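# Slide the wooden tray up beside the paint can

## Task

Reposition the wooden tray so that the paint can ends up next to one of the tray's sides (overlapping that side's length at least in part) at a gap of roughly one hand's width. The can must stay where it already stands, and the tray must finish lying flat on the table top.

## Robot and tools

Robot and scene. There are two arms, each with a five-fingered hand. left_arm carries a left hand and right_arm a right hand, its mirror image. Bases in the scene frame: left_arm at (+0.015, +0.381, 0) m, right_arm at (+0.028, -0.459, 0) m, both turned very slightly about z. A post stands behind the arms, and a camera stand sits between and just behind the bases. Loose objects may occasionally get a short outside nudge.

Frame. Everything uses the scene frame. Its origin is at table-top height, midway between the nominal bases. +x points out over the table, +z points up, and +y points toward the left_arm side. Camera image sides do not match the arm names.

Hand point. Each arm is steered by a point 0.05 m in front of its palm. Its +z axis runs along the straight fingers and +y points out of the palm. For the right hand +x points away from the thumb; for the left hand +x points toward the thumb. Straight fingertips reach 0.06 to 0.07 m past the point along +z and sit about 0.06 m behind it along -y. A bracket on the little-finger side sticks out up to 0.10 m across the palm. With the fingers level, the wrist can hang up to about 0.11 m below the point when the palm faces down, so it may touch the table first.

The 28-number row. Every command row is one flat list of 28 numbers for both arms, each in [-1, 1], in this order: left dx, dy, dz, rx, ry, rz, then the left hand's little, ring, middle, index, thumb_bend, thumb_turn, force_limit, speed; then the same 14 for the right arm and hand. The six pose numbers are offsets, not a pose. They are measured from that arm's Hand target at the start of the action or move, along the scene axes. 1.0 equals 0.6 m for dx, dy, dz and 180 degrees for rx, ry, rz, which together form one rotation vector about the hand point. All six at 0 asks nothing new of that arm. The six finger numbers are absolute targets: +1 open or straight, -1 curled. thumb_turn +1 puts the thumb beside the palm, -1 puts it opposite the fingers. force_limit runs from about 0 N at -1 to 10 N at +1 (15 N for the two thumb motors). speed rises from nearly zero at -1 to full at +0.48 and stays full up to +1. No value means leave the hand unchanged: resend the last eight numbers you sent for that hand, or, if none have been sent yet, its hand_measured six, hand_force_limit and hand_speed.

execute_actions(actions, cameras). actions is a list of actions. Each action is a table of up to 15 rows, one per 1/30 s step. A shorter table keeps its last row until step 15. Every row in one action counts from that action's start pose, but the next action starts from the new Hand target, so sending the same offset again moves the arm further. cameras lists names, ["all"], or []; images come by default only when actions is empty.

move(target, speed, blend, stop_force, zero, blocking, cameras). target is one 28-number row or up to 15 rows. Every row is an offset from the Hand targets as they stood when the move began, not from the previous row. Paths are straight lines and do not avoid obstacles or the other arm. speed is in m/s, 0.002 to 3.6, default 0.25; turning is capped at twice that in rad/s. blend is in metres and rounds corners in a list. stop_force, in N from 3 to 120, ends an arm's path when its wrist sensor feels that much push against its motion; slow moves (about 0.005 m/s) give the gentlest touch. zero (default true) re-zeroes before the move. blocking=false returns early and cannot be combined with stop_force. The whole move is capped at 10 s. The extra "move:" line reports done, off_target, moving, held or fault, plus limits such as paced or held.

Other tools. wait(seconds, 0 to 3600) lets time pass. stop() brakes a running move. zoom_image(camera, region) enlarges [x0, y0, x1, y1] pixels, at most 504 by 504, of cam_head_left, cam_head_right or cam_high (each 672x504). show_instructions() shows the reference pages. zero_wrist_force(arm) re-zeroes left_arm or right_arm's force sensor. finished_scene(scene=1) ends the scene for good.

Reading results. end_effector_position is in metres, with end_effector_quat_wxyz and velocities in m/s and rad/s. Hand target is the last commanded pose; the hand often rests a little short of it, and later offsets count from it. hand_measured, hand_stopped_by (moving, target, force, stalled, fault) and hand_load_n follow the finger order above. Wrist force and torque are in the hand's own axes, zeroed at scene start. Joint torques and MOTOR HOT or fault lines may also appear. The commanded orientation is clipped to 32 degrees from the measured one per step.

Cautions. If an object leaves the table, the task fails, so keep both tray and can on it. Do not push or knock the can, and do not tip or lift the tray so that it stays tilted. Avoid fast contacts and targets set beyond a firm surface, since the arms are stiff. About 150 N (plus or minus 25) of outside force, or too much joint torque (wrist limits 24.9 N m), stops an arm for 10 s. Keep the arms apart, because a collision between them can end the scene. Do not drop things or release them while they are moving. Long stretched holds heat the motors, and at 85 °C the arm brakes.

Each tool is called after "Request:" in YAML: its name, and indented under it one key for each argument.

Reference images:

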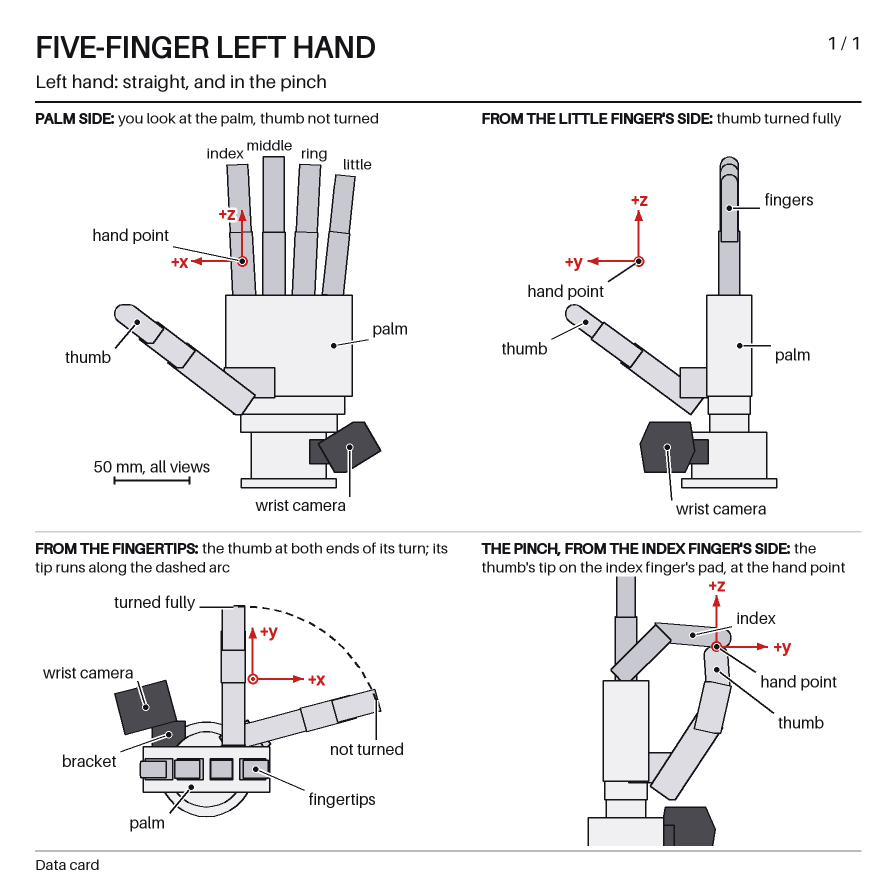

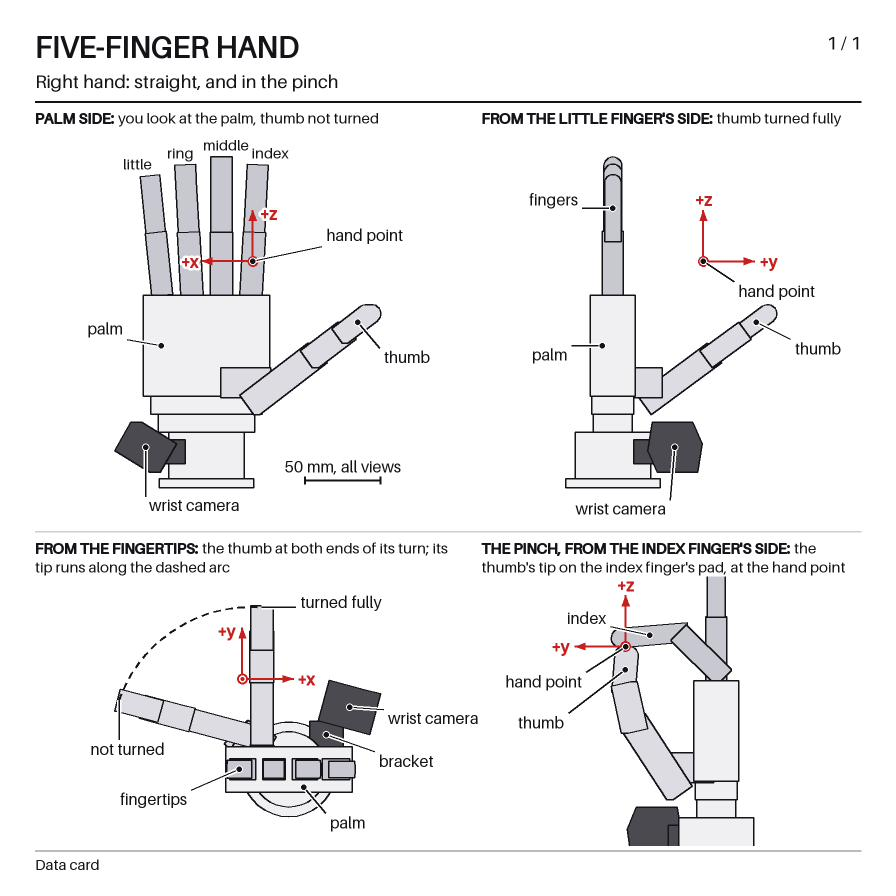

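## Session

Request:
execute_actions:
  actions: []

Scene clock: 0.00 s.
left_arm: end_effector_position=(+0.7667, +0.3173, +0.2880) hand_measured=(+1.000, +1.000, +1.000, +1.000, +1.000, +1.000) hand_load_n=(+0.0, +0.0, +0.0, +0.0, +0.0, +0.0) hand_stopped_by=(target, target, target, target, target, target) hand_force_limit=0.00 hand_speed=-0.80 end_effector_quat_wxyz=(-0.291, +0.710, -0.437, +0.468) | right_arm: end_effector_position=(+0.6213, -0.3640, +0.2037) hand_measured=(+1.000, +1.000, +1.000, +1.000, +1.000, +1.000) hand_load_n=(+0.0, +0.0, +0.0, +0.0, +0.0, +0.0) hand_stopped_by=(target, target, target, target, target, target) hand_force_limit=0.00 hand_speed=-0.80 end_effector_quat_wxyz=(-0.097, +0.964, +0.245, -0.030)
Joint positions: left_arm=[3.407 -1.983 -1.254 2.825 -1.362 2.769] | right_arm=[0.009 -0.708 0.681 1.709 1.401 1.041]
Joint velocities: within noise
Joint torques (N m): no reading
Wrist force (N): no reading
Wrist torque (N m): no reading
Wrist force, peak (N): no reading
Hand target: left_arm +0.7667, +0.3173, +0.2880; -0.291, +0.710, -0.437, +0.468 | right_arm +0.6213, -0.3640, +0.2037; -0.097, +0.964, +0.245, -0.030

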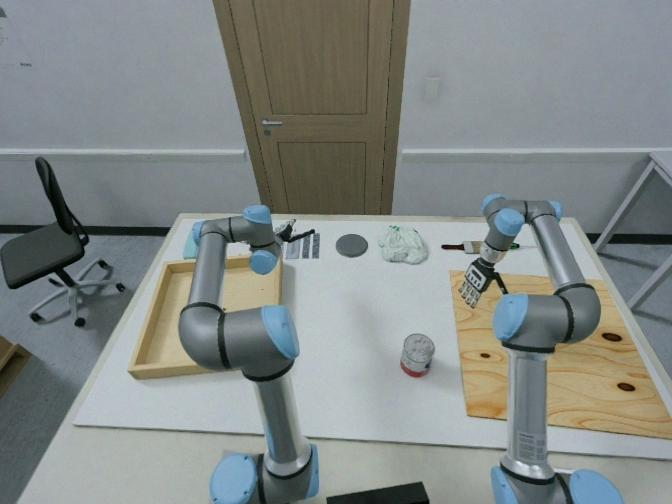

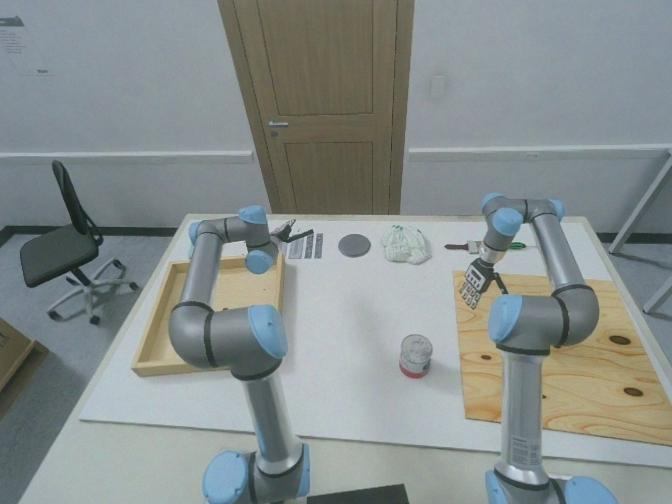

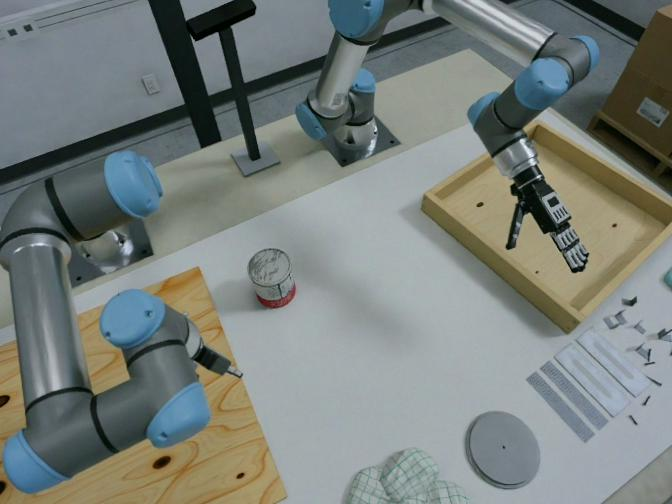

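Request:
zoom_image:
  camera: "cam_high"
  region: [180, 80, 672, 504]

Request:
zoom_image:
  camera: "cam_head_left"
  region: [60, 200, 480, 504]

Scaled by 1.024 from the camera's image (finer frame: 960x720).

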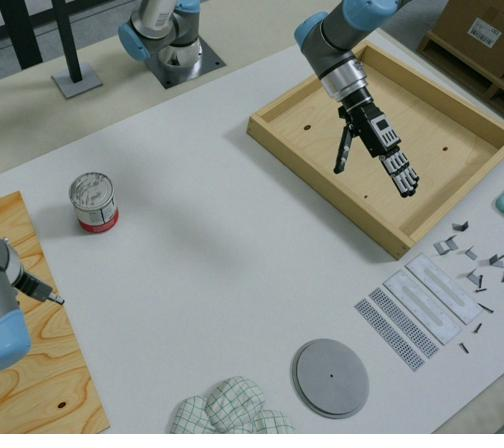

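Scaled by 1.200 from the camera's image (finer frame: 960x720).

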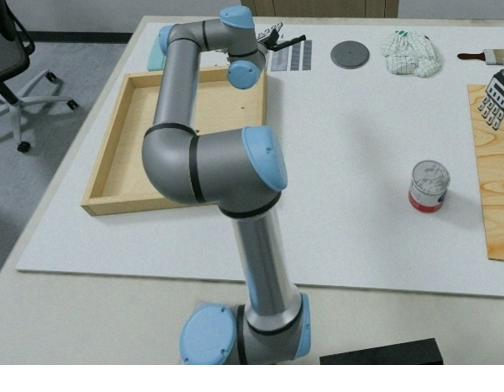

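Request:
move:
  target: [0, 0, 0.1, -0.205, 0.331, 0.309, 1,1,1,1,1,1,0,-0.8, 0,0,0,0,0,0,1,1,1,1,1,1,0,-0.8]
  cameras: ["all"]

Scene clock: 56.13 s.
left_arm: end_effector_position=(+0.7653, +0.3174, +0.3471) hand_measured=(+1.000, +1.000, +1.000, +1.000, +1.000, +1.000) hand_load_n=(+0.0, +0.0, +0.0, +0.0, +0.0, +0.0) hand_stopped_by=(target, target, target, target, target, target) hand_force_limit=0.00 hand_speed=-0.80 end_effector_quat_wxyz=(+0.033, +0.976, +0.049, +0.208) | right_arm: end_effector_position=(+0.6213, -0.3640, +0.2037) hand_measured=(+1.000, +1.000, +1.000, +1.000, +1.000, +1.000) hand_load_n=(+0.0, +0.0, +0.0, +0.0, +0.0, +0.0) hand_stopped_by=(target, target, target, target, target, target) hand_force_limit=0.00 hand_speed=-0.80 end_effector_quat_wxyz=(-0.097, +0.964, +0.245, -0.030)
Joint positions: left_arm=[3.4 -2.564 -0.035 1.433 -1.436 1.666] | right_arm=[0.009 -0.708 0.681 1.709 1.401 1.041]
Joint torques (N m): left_arm=[5.03 52.81 8.87 -2.59 -0.02 2.6] | right_arm=[-0.41 -51.9 -19.13 2.45 -0.26 0.04]
Wrist force (N): left_arm=[-0.2 -1.1 -0.5] | right_arm=[0.4 -0.2 0.0]
Wrist torque (N m): left_arm=[-0.27 -0.01 0.01] | right_arm=[-0.04 -0.04 0.02]
Wrist force, peak (N): left_arm=[-0.1 -1.5 -0.9] | right_arm=[0.5 -0.3 -0.5]
Hand target: left_arm +0.7667, +0.3173, +0.3480; +0.000, +1.000, +0.000, -0.001 | right_arm +0.6213, -0.3640, +0.2037; -0.097, +0.964, +0.245, -0.030
Off the commanded pose: left_arm 0.002 m, 25 deg | right_arm 0.000 m, 0 deg.
elbow stopped short (left arm): the move would have taken joint 3 (elbow) straighter than the controller allows.
move: off_target (left_arm)

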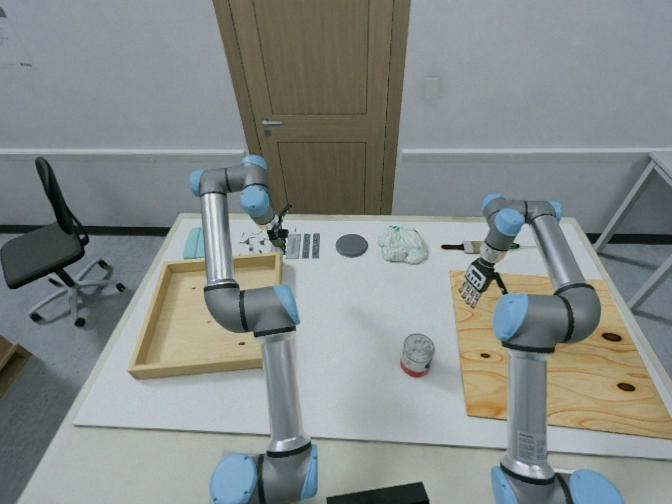

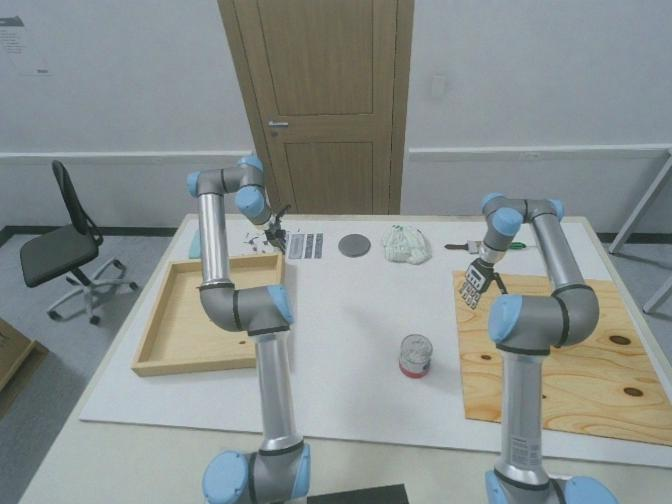

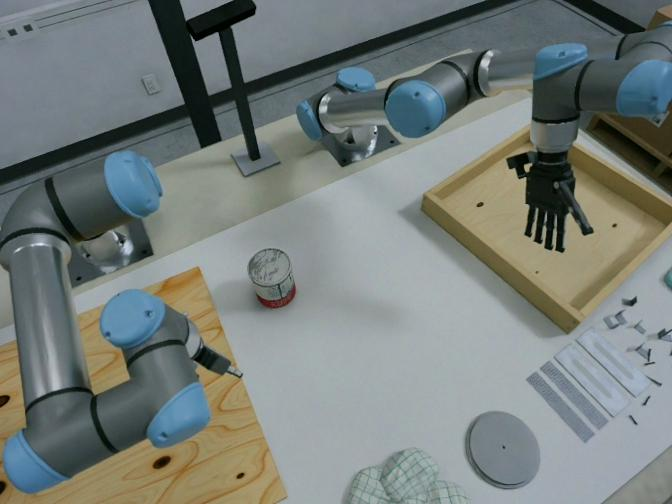

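Request:
move:
  target: [-0.4445, -0.112, -0.2467, 0, 0, 0, 1,1,1,1,1,1,0,-0.8, 0,0,0,0,0,0,1,1,1,1,1,1,0,-0.8]
  cameras: ["all"]

Scene clock: 72.73 s.
left_arm: end_effector_position=(+0.5000, +0.2501, +0.2000) hand_measured=(+1.000, +1.000, +1.000, +1.000, +1.000, +1.000) hand_load_n=(+0.0, +0.0, +0.0, +0.0, +0.0, +0.0) hand_stopped_by=(target, target, target, target, target, target) hand_force_limit=0.00 hand_speed=-0.80 end_effector_quat_wxyz=(+0.000, +1.000, +0.000, -0.001) | right_arm: end_effector_position=(+0.6213, -0.3640, +0.2037) hand_measured=(+1.000, +1.000, +1.000, +1.000, +1.000, +1.000) hand_load_n=(+0.0, +0.0, +0.0, +0.0, +0.0, +0.0) hand_stopped_by=(target, target, target, target, target, target) hand_force_limit=0.00 hand_speed=-0.80 end_effector_quat_wxyz=(-0.097, +0.964, +0.245, -0.030)
Joint positions: left_arm=[3.314 -1.963 -1.449 1.84 -1.572 1.71] | right_arm=[0.009 -0.708 0.681 1.709 1.401 1.041]
Joint torques (N m): left_arm=[11.09 35.44 10.62 -3.31 2.39 1.75] | right_arm=[-1.88 -51.14 -20.58 2.11 -0.55 0.07]
Wrist force (N): left_arm=[0.2 -0.8 -0.6] | right_arm=[0.5 0.4 -0.4]
Wrist torque (N m): left_arm=[-0.18 -0.10 0.06] | right_arm=[0.08 -0.05 0.05]
Wrist force, peak (N): left_arm=[1.0 -1.2 -0.8] | right_arm=[0.4 -0.5 -0.5]
Hand target: left_arm +0.5000, +0.2501, +0.2000; +0.000, +1.000, +0.000, -0.001 | right_arm +0.6213, -0.3640, +0.2037; -0.097, +0.964, +0.245, -0.030
Off the commanded pose: left_arm 0.000 m, 0 deg | right_arm 0.000 m, 0 deg.
move: done

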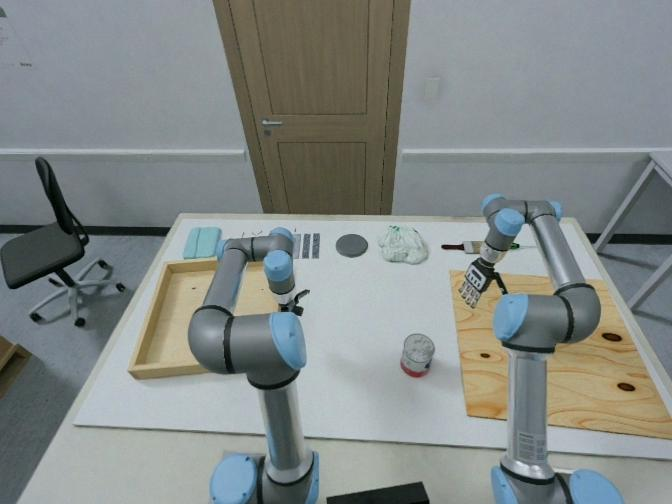

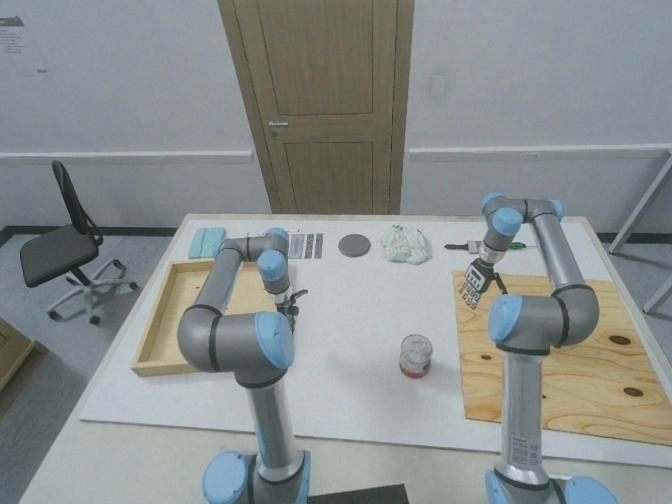

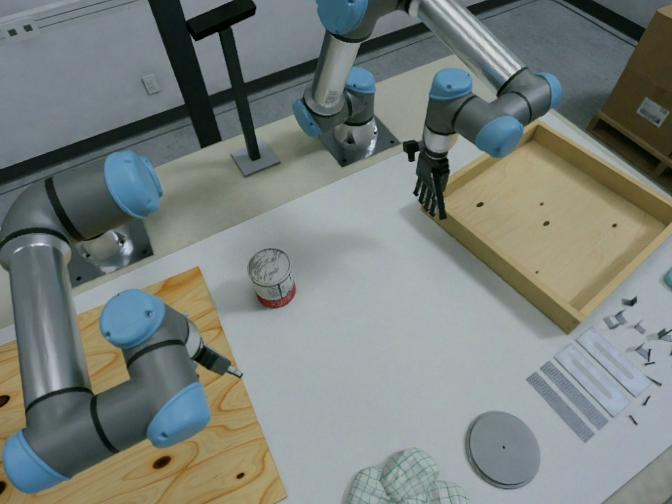

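Request:
zoom_image:
  camera: "cam_high"
  region: [380, 100, 560, 235]

Request:
zoom_image:
  camera: "cam_head_left"
  region: [220, 220, 370, 340]

Scaled by 2.800 from the camera's image (finer frame: 960x720).

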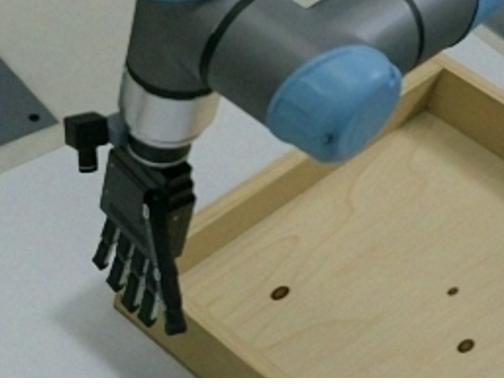

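Scaled by 3.360 from the camera's image (finer frame: 960x720).

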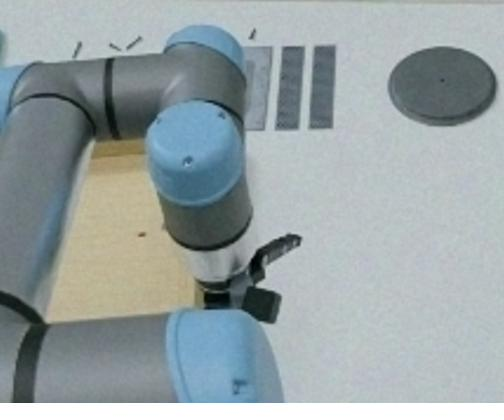

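Request:
move:
  target:
    - [0.0, -0.1, -0.05, 0, 0, 0, 1,1,1,1,1,1,0,-0.8, 0,0,0,0,0,0,1,1,1,1,1,1,0,-0.8]
    - [0.0, -0.1, -0.19, 0, 0, 0, 1,1,1,1,1,1,0,-0.8, 0,0,0,0,0,0,1,1,1,1,1,1,0,-0.8]
  cameras: ["all"]
  blend: [0.02,0]
  speed: [0.25,0.1]
  stop_force: 10

Request:
zoom_image:
  camera: "cam_high"
  region: [220, 120, 620, 420]

Scene clock: 105.80 s.
left_arm: end_effector_position=(+0.4998, +0.1902, +0.0874) hand_measured=(+1.000, +1.000, +1.000, +1.000, +1.000, +1.000) hand_load_n=(+0.5, +0.5, -0.5, +0.0, +0.0, +0.0) hand_stopped_by=(target, target, target, target, target, target) hand_force_limit=0.00 hand_speed=-0.80 end_effector_quat_wxyz=(+0.000, +1.000, +0.000, -0.001) | right_arm: end_effector_position=(+0.6213, -0.3640, +0.2037) hand_measured=(+1.000, +1.000, +1.000, +1.000, +1.000, +1.000) hand_load_n=(+0.0, +0.0, +0.0, +0.0, +0.0, +0.0) hand_stopped_by=(target, target, target, target, target, target) hand_force_limit=0.00 hand_speed=-0.80 end_effector_quat_wxyz=(-0.097, +0.964, +0.245, -0.030)
Joint positions: left_arm=[3.181 -2.094 -1.562 2.083 -1.572 1.576] | right_arm=[0.009 -0.708 0.681 1.709 1.401 1.041]
Joint torques (N m): left_arm=[-2.65 28.59 21.74 0.18 -0.61 -0.46] | right_arm=[-0.89 -50.97 -19.38 2.21 -0.48 0.12]
Wrist force (N): left_arm=[-0.4 -0.5 -11.0] | right_arm=[-0.1 0.2 0.0]
Wrist torque (N m): left_arm=[0.49 -0.15 -0.07] | right_arm=[0.02 0.02 0.00]
Wrist force, peak (N): left_arm=[1.2 -2.8 -76.2] | right_arm=[0.4 -0.3 -0.5]
Hand target: left_arm +0.4998, +0.1902, +0.0874; +0.000, +1.000, +0.000, -0.001 (not the last commanded pose) | right_arm +0.6213, -0.3640, +0.2037; -0.097, +0.964, +0.245, -0.030
Off the commanded pose: left_arm 0.001 m, 0 deg | right_arm 0.000 m, 0 deg.
move: contact (left_arm); path passed 1 of 2 targets

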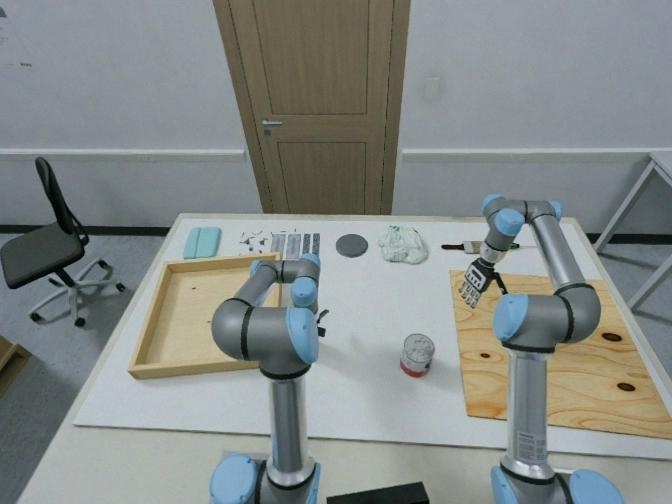

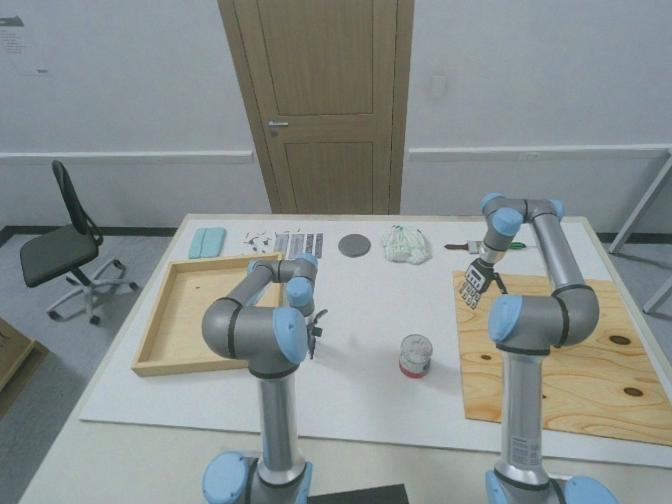

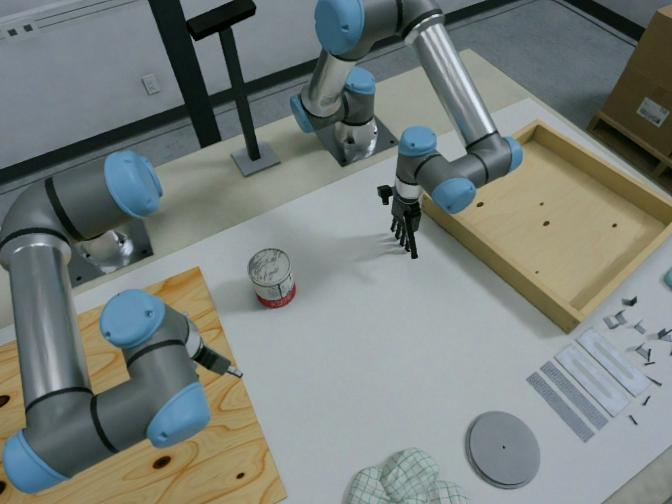

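Scaled by 1.260 from the camera's image (finer frame: 960x720).

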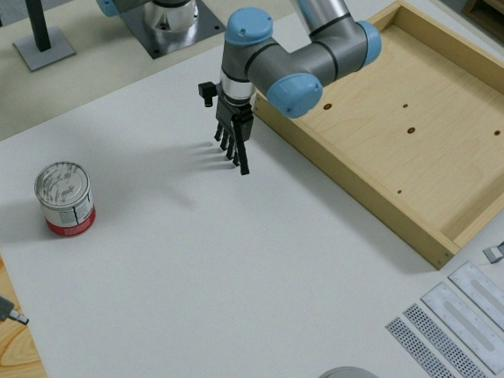

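Request:
move:
  target:
    - [0.0, 0, 0.19, 0, 0, 0, 1,1,1,1,1,1,0,-0.8, 0,0,0,0,0,0,1,1,1,1,1,1,0,-0.8]
    - [0.242, 0.45, 0.221, 0, 0, 0, 1,1,1,1,1,1,0,-0.8, 0,0,0,0,0,0,1,1,1,1,1,1,0,-0.8]
    - [0.242, 0.45, 0.12, 0, 0, 0, 1,1,1,1,1,1,0,-0.8, 0,0,0,0,0,0,1,1,1,1,1,1,0,-0.8]
  cameras: ["all"]
  blend: [0.03,0.03,0]
  speed: [0.15,0.25,0.12]

Request:
zoom_image:
  camera: "cam_high"
  region: [380, 90, 672, 340]

Scene clock: 145.60 s.
left_arm: end_effector_position=(+0.6450, +0.4602, +0.1595) hand_measured=(+1.000, +1.000, +1.000, +1.000, +1.000, +1.000) hand_load_n=(+0.0, +0.0, +0.0, +0.0, +0.0, +0.0) hand_stopped_by=(target, target, target, target, target, target) hand_force_limit=0.00 hand_speed=-0.80 end_effector_quat_wxyz=(+0.000, +1.000, +0.000, -0.001) | right_arm: end_effector_position=(+0.6213, -0.3640, +0.2037) hand_measured=(+1.000, +1.000, +1.000, +1.000, +1.000, +1.000) hand_load_n=(+0.0, +0.0, +0.0, +0.0, +0.0, +0.0) hand_stopped_by=(target, target, target, target, target, target) hand_force_limit=0.00 hand_speed=-0.80 end_effector_quat_wxyz=(-0.097, +0.964, +0.245, -0.030)
Joint positions: left_arm=[3.621 -2.392 -0.857 1.677 -1.572 2.017] | right_arm=[0.009 -0.708 0.681 1.709 1.401 1.041]
Joint torques (N m): left_arm=[-6.74 58.56 16.84 -0.82 2.28 -2.64] | right_arm=[-0.71 -50.31 -20.46 2.17 -0.78 0.3]
Wrist force (N): left_arm=[-0.1 -0.6 -0.7] | right_arm=[0.2 -0.3 -0.1]
Wrist torque (N m): left_arm=[-0.13 -0.03 0.00] | right_arm=[-0.05 -0.02 0.00]
Wrist force, peak (N): left_arm=[-0.3 -0.6 -11.5] | right_arm=[0.7 -0.3 -0.3]
Hand target: left_arm +0.6450, +0.4602, +0.1594; +0.000, +1.000, +0.000, -0.001 | right_arm +0.6213, -0.3640, +0.2037; -0.097, +0.964, +0.245, -0.030
Off the commanded pose: left_arm 0.000 m, 0 deg | right_arm 0.000 m, 0 deg.
move: done

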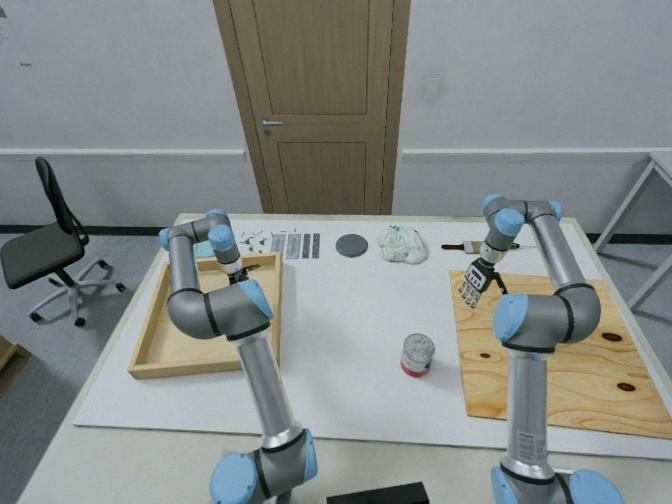

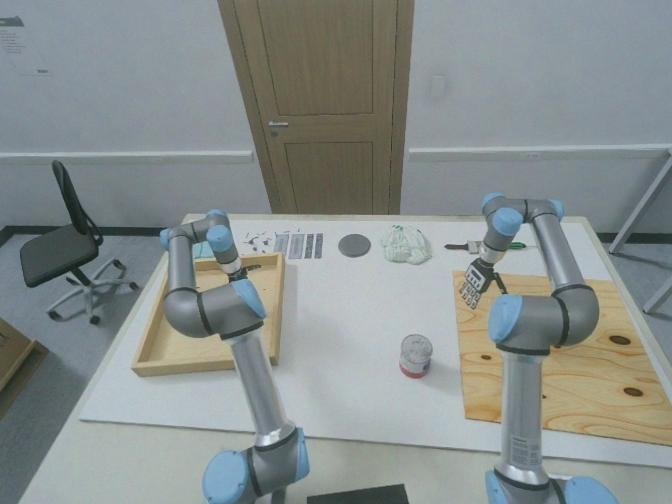

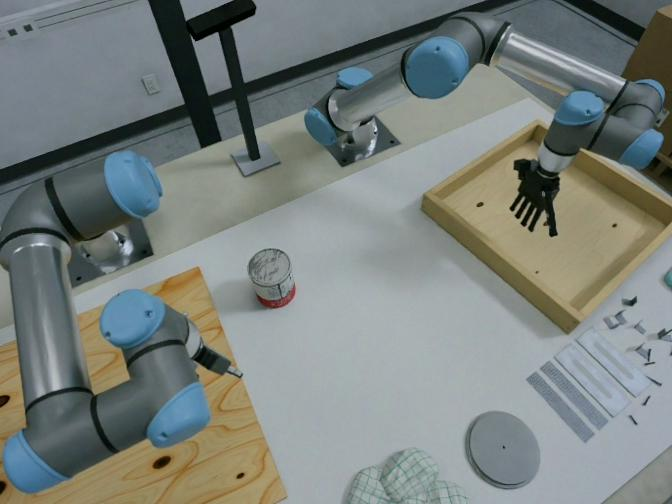

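Scaled by 1.726 from the camera's image (finer frame: 960x720).

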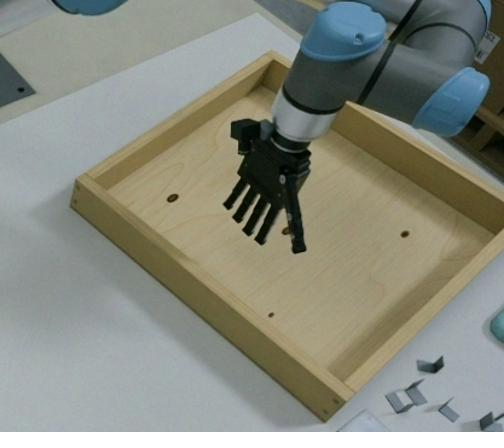

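Request:
move:
  target:
    - [-0.025, 0, -0.06, 0, 0, 0, 1,1,1,1,1,1,0,-0.8, 0,0,0,0,0,0,1,1,1,1,1,1,0,-0.8]
    - [-0.025, 0, -0.13, 0, 0, 0, 1,1,1,1,1,1,0,-0.8, 0,0,0,0,0,0,1,1,1,1,1,1,0,-0.8]
  cameras: ["all"]
  speed: [0.06,0.015]
  stop_force: 4

Request:
zoom_image:
  camera: "cam_high"
  region: [380, 90, 672, 340]

Scene clock: 169.30 s.
left_arm: end_effector_position=(+0.6300, +0.4602, +0.0970) hand_measured=(+1.000, +1.000, +1.000, +1.000, +1.000, +1.000) hand_load_n=(+0.0, +0.0, +0.0, +0.0, +0.0, +0.0) hand_stopped_by=(target, target, target, target, target, target) hand_force_limit=0.00 hand_speed=-0.80 end_effector_quat_wxyz=(+0.000, +1.000, +0.000, -0.001) | right_arm: end_effector_position=(+0.6213, -0.3640, +0.2037) hand_measured=(+1.000, +1.000, +1.000, +1.000, +1.000, +1.000) hand_load_n=(+0.0, +0.0, +0.0, +0.0, +0.0, +0.0) hand_stopped_by=(target, target, target, target, target, target) hand_force_limit=0.00 hand_speed=-0.80 end_effector_quat_wxyz=(-0.097, +0.964, +0.245, -0.030)
Joint positions: left_arm=[3.632 -2.384 -1.034 1.846 -1.572 2.028] | right_arm=[0.009 -0.708 0.681 1.709 1.401 1.041]
Joint torques (N m): left_arm=[-11.21 55.55 26.29 -3.08 2.37 -2.45] | right_arm=[-1.42 -50.81 -20.19 2.11 -0.78 0.04]
Wrist force (N): left_arm=[-0.1 -0.7 -5.2] | right_arm=[0.2 0.0 0.0]
Wrist torque (N m): left_arm=[0.13 -0.08 -0.05] | right_arm=[0.00 -0.03 0.01]
Wrist force, peak (N): left_arm=[0.6 -1.2 -19.6] | right_arm=[0.1 -0.5 -0.6]
Hand target: left_arm +0.6300, +0.4602, +0.0970; +0.000, +1.000, +0.000, -0.001 (not the last commanded pose) | right_arm +0.6213, -0.3640, +0.2037; -0.097, +0.964, +0.245, -0.030
Off the commanded pose: left_arm 0.016 m, 0 deg | right_arm 0.000 m, 0 deg.
move: contact (left_arm); path passed 1 of 2 targets

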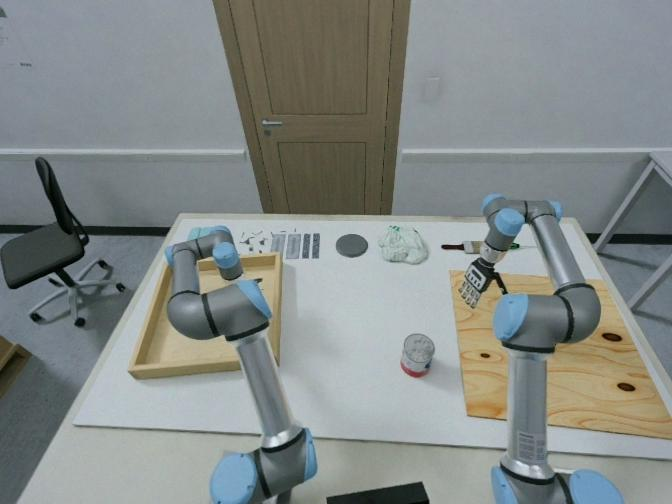

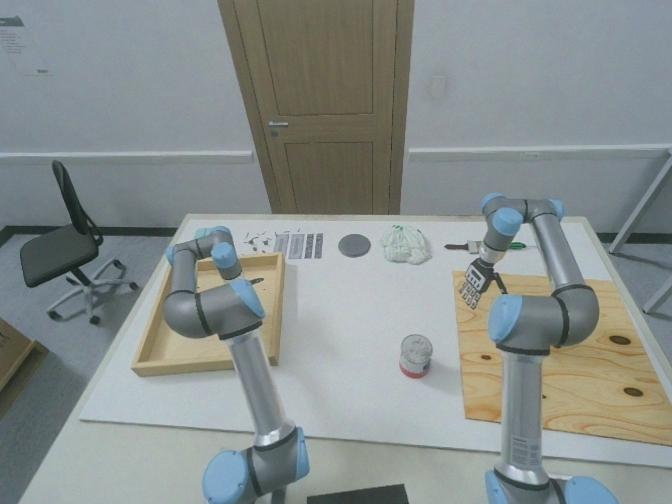

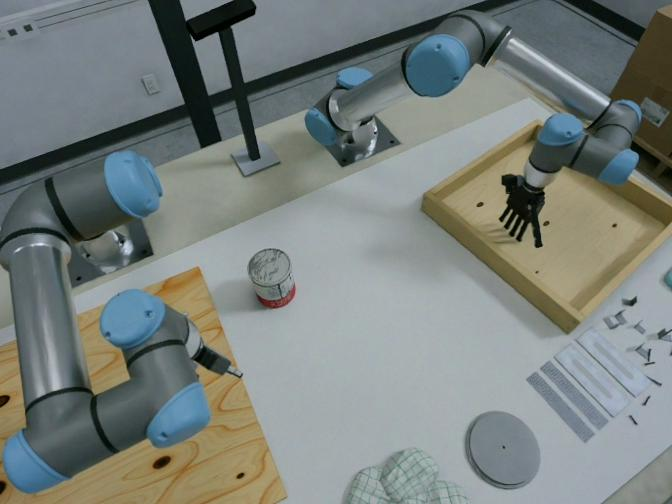

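Scaled by 1.726 from the camera's image (finer frame: 960x720).

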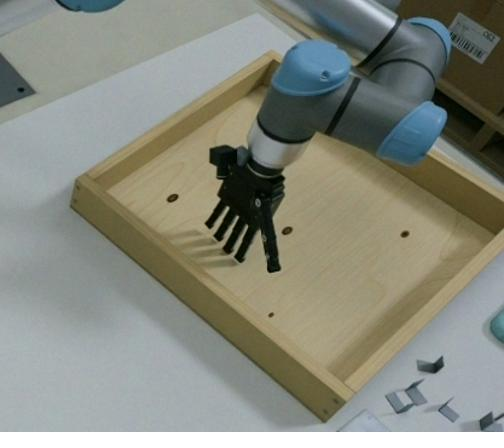

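Request:
move:
  target:
    - [0, 0, 0.02, 0, 0, 0, 1,1,1,1,1,1,0,-0.8, 0,0,0,0,0,0,1,1,1,1,1,1,0,-0.8]
    - [0, -0.25, 0.02, 0, 0, 0, 1,1,1,1,1,1,0,-0.8, 0,0,0,0,0,0,1,1,1,1,1,1,0,-0.8]
  cameras: ["all"]
  speed: [0.06,0.05]
  stop_force: 40
  blend: [0.005,0]

Request:
zoom_image:
  camera: "cam_high"
  region: [340, 90, 672, 374]

Scene clock: 182.53 s.
left_arm: end_effector_position=(+0.6300, +0.3102, +0.1090) hand_measured=(+1.000, +1.000, +1.000, +1.000, +1.000, +1.000) hand_load_n=(+0.0, +0.0, +0.0, +0.0, +0.0, +0.0) hand_stopped_by=(target, target, target, target, target, target) hand_force_limit=0.00 hand_speed=-0.80 end_effector_quat_wxyz=(+0.000, +1.000, +0.000, -0.001) | right_arm: end_effector_position=(+0.6213, -0.3640, +0.2037) hand_measured=(+1.000, +1.000, +1.000, +1.000, +1.000, +1.000) hand_load_n=(+0.0, +0.0, +0.0, +0.5, -0.5, +0.0) hand_stopped_by=(target, target, target, target, target, target) hand_force_limit=0.00 hand_speed=-0.80 end_effector_quat_wxyz=(-0.097, +0.964, +0.245, -0.030)
Joint positions: left_arm=[3.387 -2.332 -1.096 1.856 -1.572 1.782] | right_arm=[0.009 -0.708 0.681 1.709 1.401 1.041]
Joint torques (N m): left_arm=[10.83 42.51 27.17 -3.05 -2.39 2.76] | right_arm=[-0.98 -50.28 -18.68 2.31 -1.03 0.25]
Wrist force (N): left_arm=[-0.1 0.1 -0.1] | right_arm=[0.1 0.0 -0.1]
Wrist torque (N m): left_arm=[0.00 -0.02 -0.06] | right_arm=[0.00 0.00 0.01]
Wrist force, peak (N): left_arm=[-1.0 -10.9 -0.9] | right_arm=[0.7 -0.3 -0.1]
Hand target: left_arm +0.6300, +0.3102, +0.1090; +0.000, +1.000, +0.000, -0.001 | right_arm +0.6213, -0.3640, +0.2037; -0.097, +0.964, +0.245, -0.030
Off the commanded pose: left_arm 0.000 m, 0 deg | right_arm 0.000 m, 0 deg.
move: done

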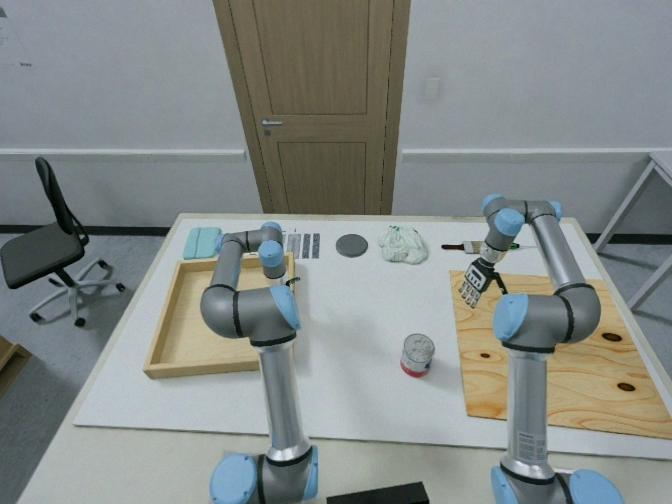

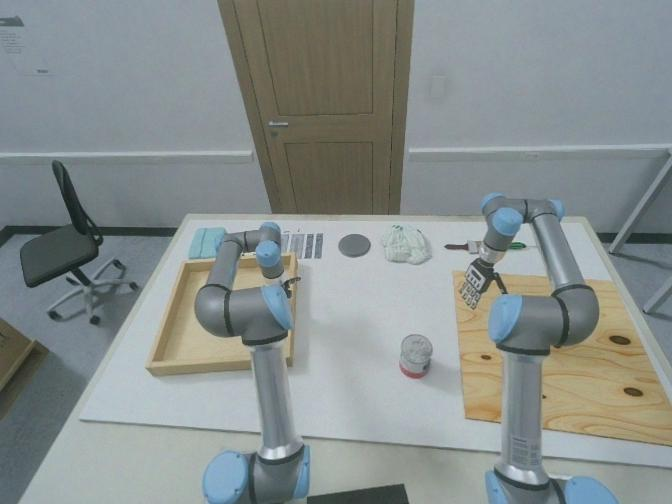

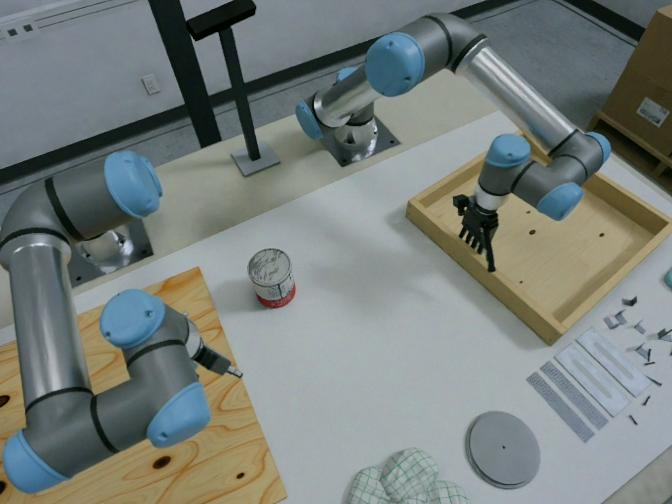

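Scaled by 1.518 from the camera's image (finer frame: 960x720).

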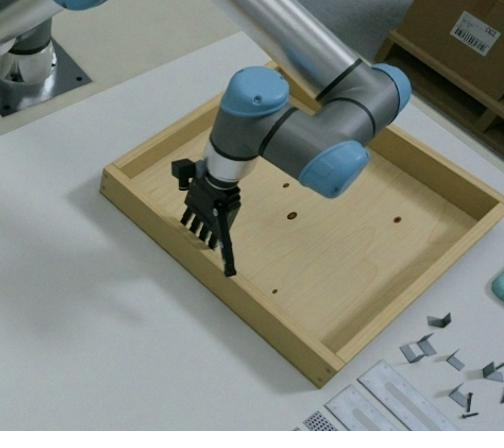

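Request:
move:
  target: [-0.05, -0.40, 0, 0, 0, 0, 1,1,1,1,1,1,0,-0.8, 0,0,0,0,0,0,1,1,1,1,1,1,0,-0.8]
  cameras: ["all"]
  speed: 0.07
  stop_force: 40

Request:
zoom_image:
  camera: "cam_high"
  region: [220, 90, 672, 474]

Scene clock: 195.23 s.
left_arm: end_effector_position=(+0.6000, +0.0702, +0.1090) hand_measured=(+1.000, +1.000, +1.000, +1.000, +1.000, +1.000) hand_load_n=(+0.0, +0.0, +0.0, +0.5, +0.0, +0.0) hand_stopped_by=(target, target, target, target, target, target) hand_force_limit=0.00 hand_speed=-0.80 end_effector_quat_wxyz=(+0.000, +1.000, +0.000, -0.001) | right_arm: end_effector_position=(+0.6213, -0.3640, +0.2037) hand_measured=(+1.000, +1.000, +1.000, +1.000, +1.000, +1.000) hand_load_n=(+0.0, +0.0, +0.0, +0.0, +0.0, +0.5) hand_stopped_by=(target, target, target, target, target, target) hand_force_limit=0.00 hand_speed=-0.80 end_effector_quat_wxyz=(-0.097, +0.964, +0.245, -0.030)
Joint positions: left_arm=[2.972 -2.397 -0.979 1.804 -1.571 1.367] | right_arm=[0.009 -0.708 0.681 1.709 1.401 1.041]
Joint torques (N m): left_arm=[10.57 58.1 9.68 -0.81 -2.41 2.64] | right_arm=[-0.61 -49.39 -19.57 2.39 -1.14 0.16]
Wrist force (N): left_arm=[-0.3 0.2 -0.1] | right_arm=[0.2 -0.1 0.0]
Wrist torque (N m): left_arm=[0.01 0.02 -0.08] | right_arm=[-0.02 -0.03 0.01]
Wrist force, peak (N): left_arm=[-0.1 -13.9 -1.3] | right_arm=[0.5 -0.3 -0.5]
Hand target: left_arm +0.6000, +0.0702, +0.1090; +0.000, +1.000, +0.000, -0.001 | right_arm +0.6213, -0.3640, +0.2037; -0.097, +0.964, +0.245, -0.030
Off the commanded pose: left_arm 0.000 m, 0 deg | right_arm 0.000 m, 0 deg.
move: done

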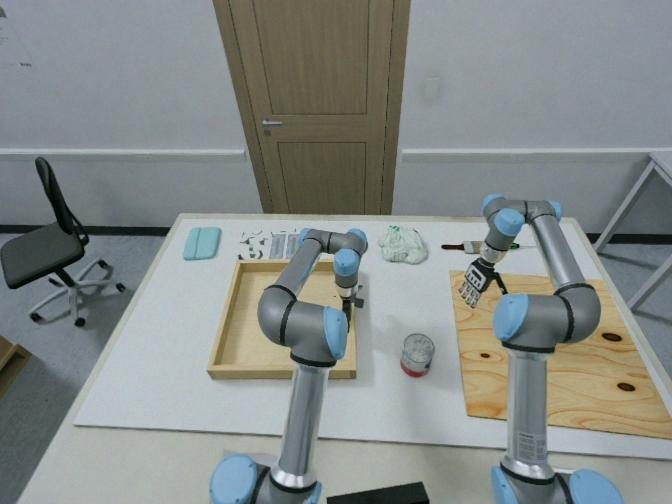

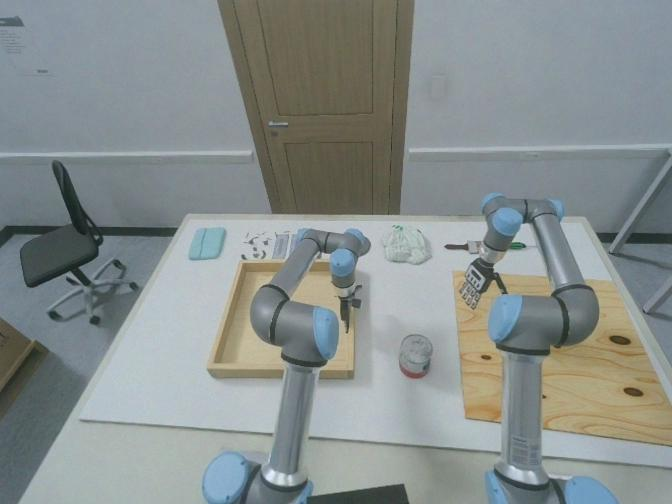

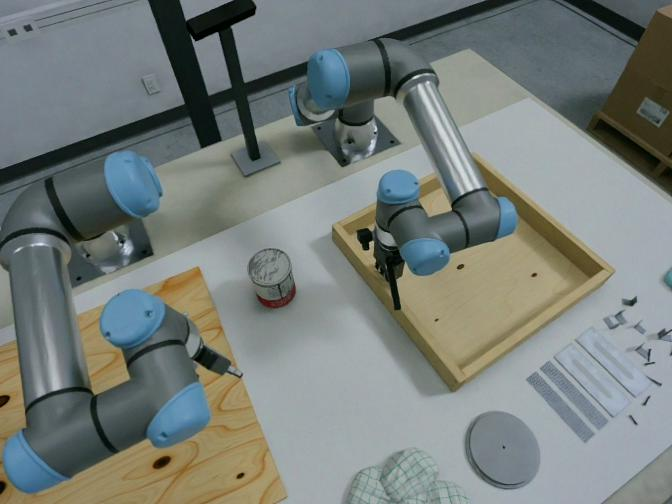

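Scaled by 1.115 from the camera's image (finer frame: 960x720).

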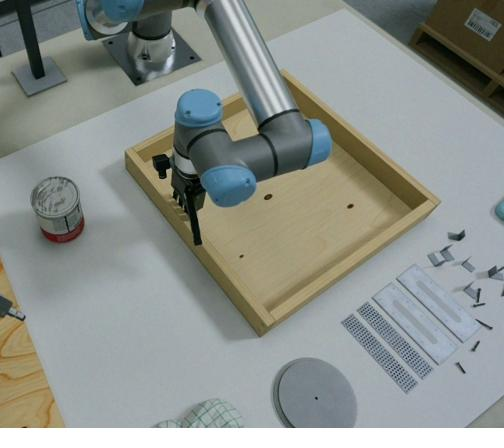

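Request:
move:
  target: [0, -0.1, 0, 0, 0, 0, 1,1,1,1,1,1,0,-0.8, 0,0,0,0,0,0,1,1,1,1,1,1,0,-0.8]
  cameras: ["all"]
  speed: 0.06
  stop_force: 40

Request:
zoom_image:
  camera: "cam_high"
  region: [220, 130, 472, 400]

Request:
zoom_image:
  camera: "cam_head_left"
  region: [190, 220, 470, 440]

Scene clock: 231.33 s.
left_arm: end_effector_position=(+0.6000, +0.0102, +0.1090) hand_measured=(+1.000, +1.000, +1.000, +1.000, +1.000, +1.000) hand_load_n=(+0.0, +0.0, +0.0, +0.0, +0.0, +0.0) hand_stopped_by=(target, target, target, target, target, target) hand_force_limit=0.00 hand_speed=-0.80 end_effector_quat_wxyz=(+0.000, +1.000, +0.000, -0.001) | right_arm: end_effector_position=(+0.6213, -0.3640, +0.2037) hand_measured=(+1.000, +1.000, +1.000, +1.000, +1.000, +1.000) hand_load_n=(+0.0, +0.0, +0.0, +0.0, +0.0, +0.0) hand_stopped_by=(target, target, target, target, target, target) hand_force_limit=0.00 hand_speed=-0.80 end_effector_quat_wxyz=(-0.097, +0.964, +0.245, -0.030)
Joint positions: left_arm=[2.876 -2.479 -0.829 1.735 -1.571 1.272] | right_arm=[0.009 -0.708 0.681 1.709 1.401 1.041]
Joint torques (N m): left_arm=[10.51 60.07 11.55 -2.03 -2.29 2.78] | right_arm=[-0.85 -49.68 -19.78 2.37 -1.09 0.06]
Wrist force (N): left_arm=[-0.3 0.0 -0.3] | right_arm=[0.2 -0.3 -0.2]
Wrist torque (N m): left_arm=[0.01 0.01 -0.07] | right_arm=[-0.04 -0.01 0.00]
Wrist force, peak (N): left_arm=[0.1 -12.8 -0.3] | right_arm=[0.5 -0.5 0.2]
Hand target: left_arm +0.6000, +0.0102, +0.1090; +0.000, +1.000, +0.000, -0.001 | right_arm +0.6213, -0.3640, +0.2037; -0.097, +0.964, +0.245, -0.030
Off the commanded pose: left_arm 0.000 m, 0 deg | right_arm 0.000 m, 0 deg.
move: done

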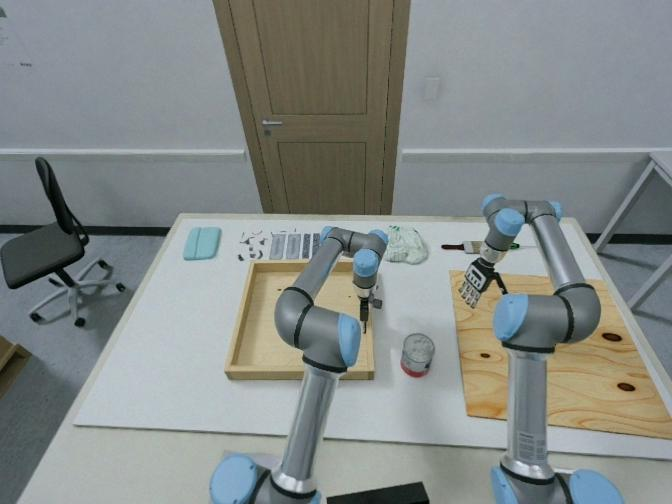

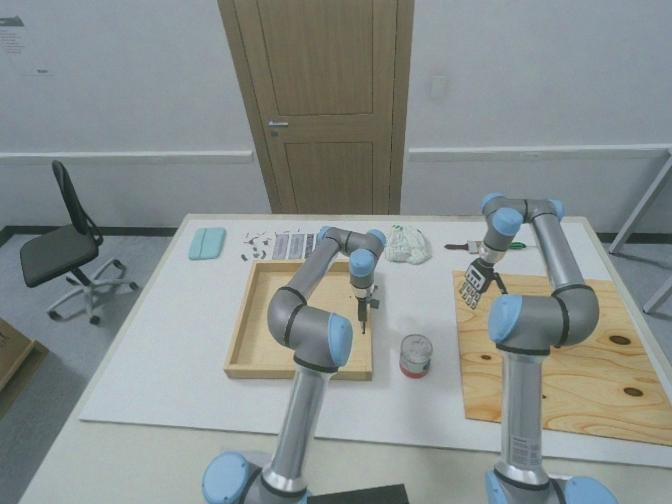

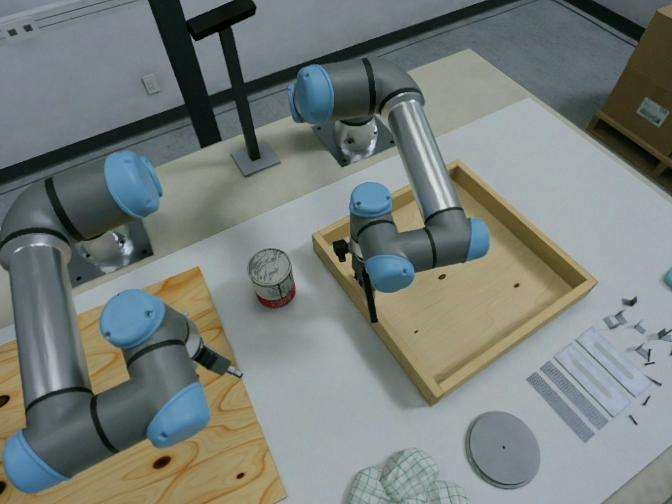

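Scaled by 1.867 from the camera's image (finer frame: 960x720).

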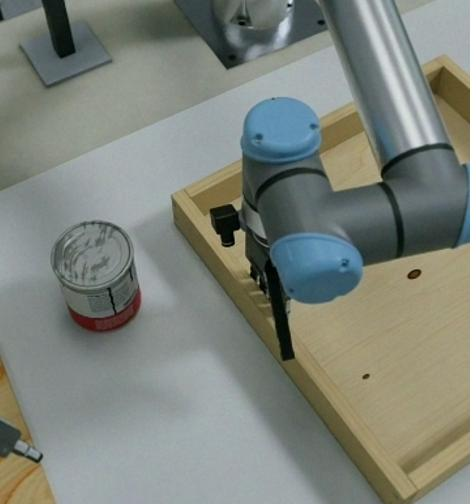

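Scaled by 1.800 from the camera's image (finer frame: 960x720).

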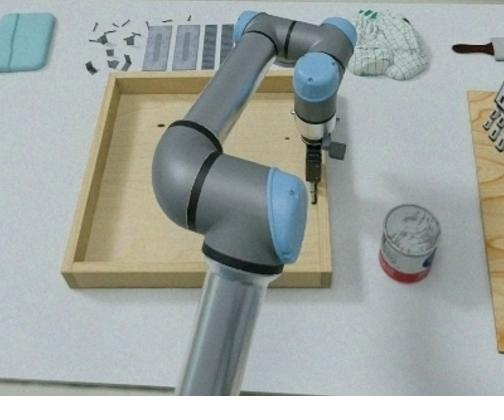

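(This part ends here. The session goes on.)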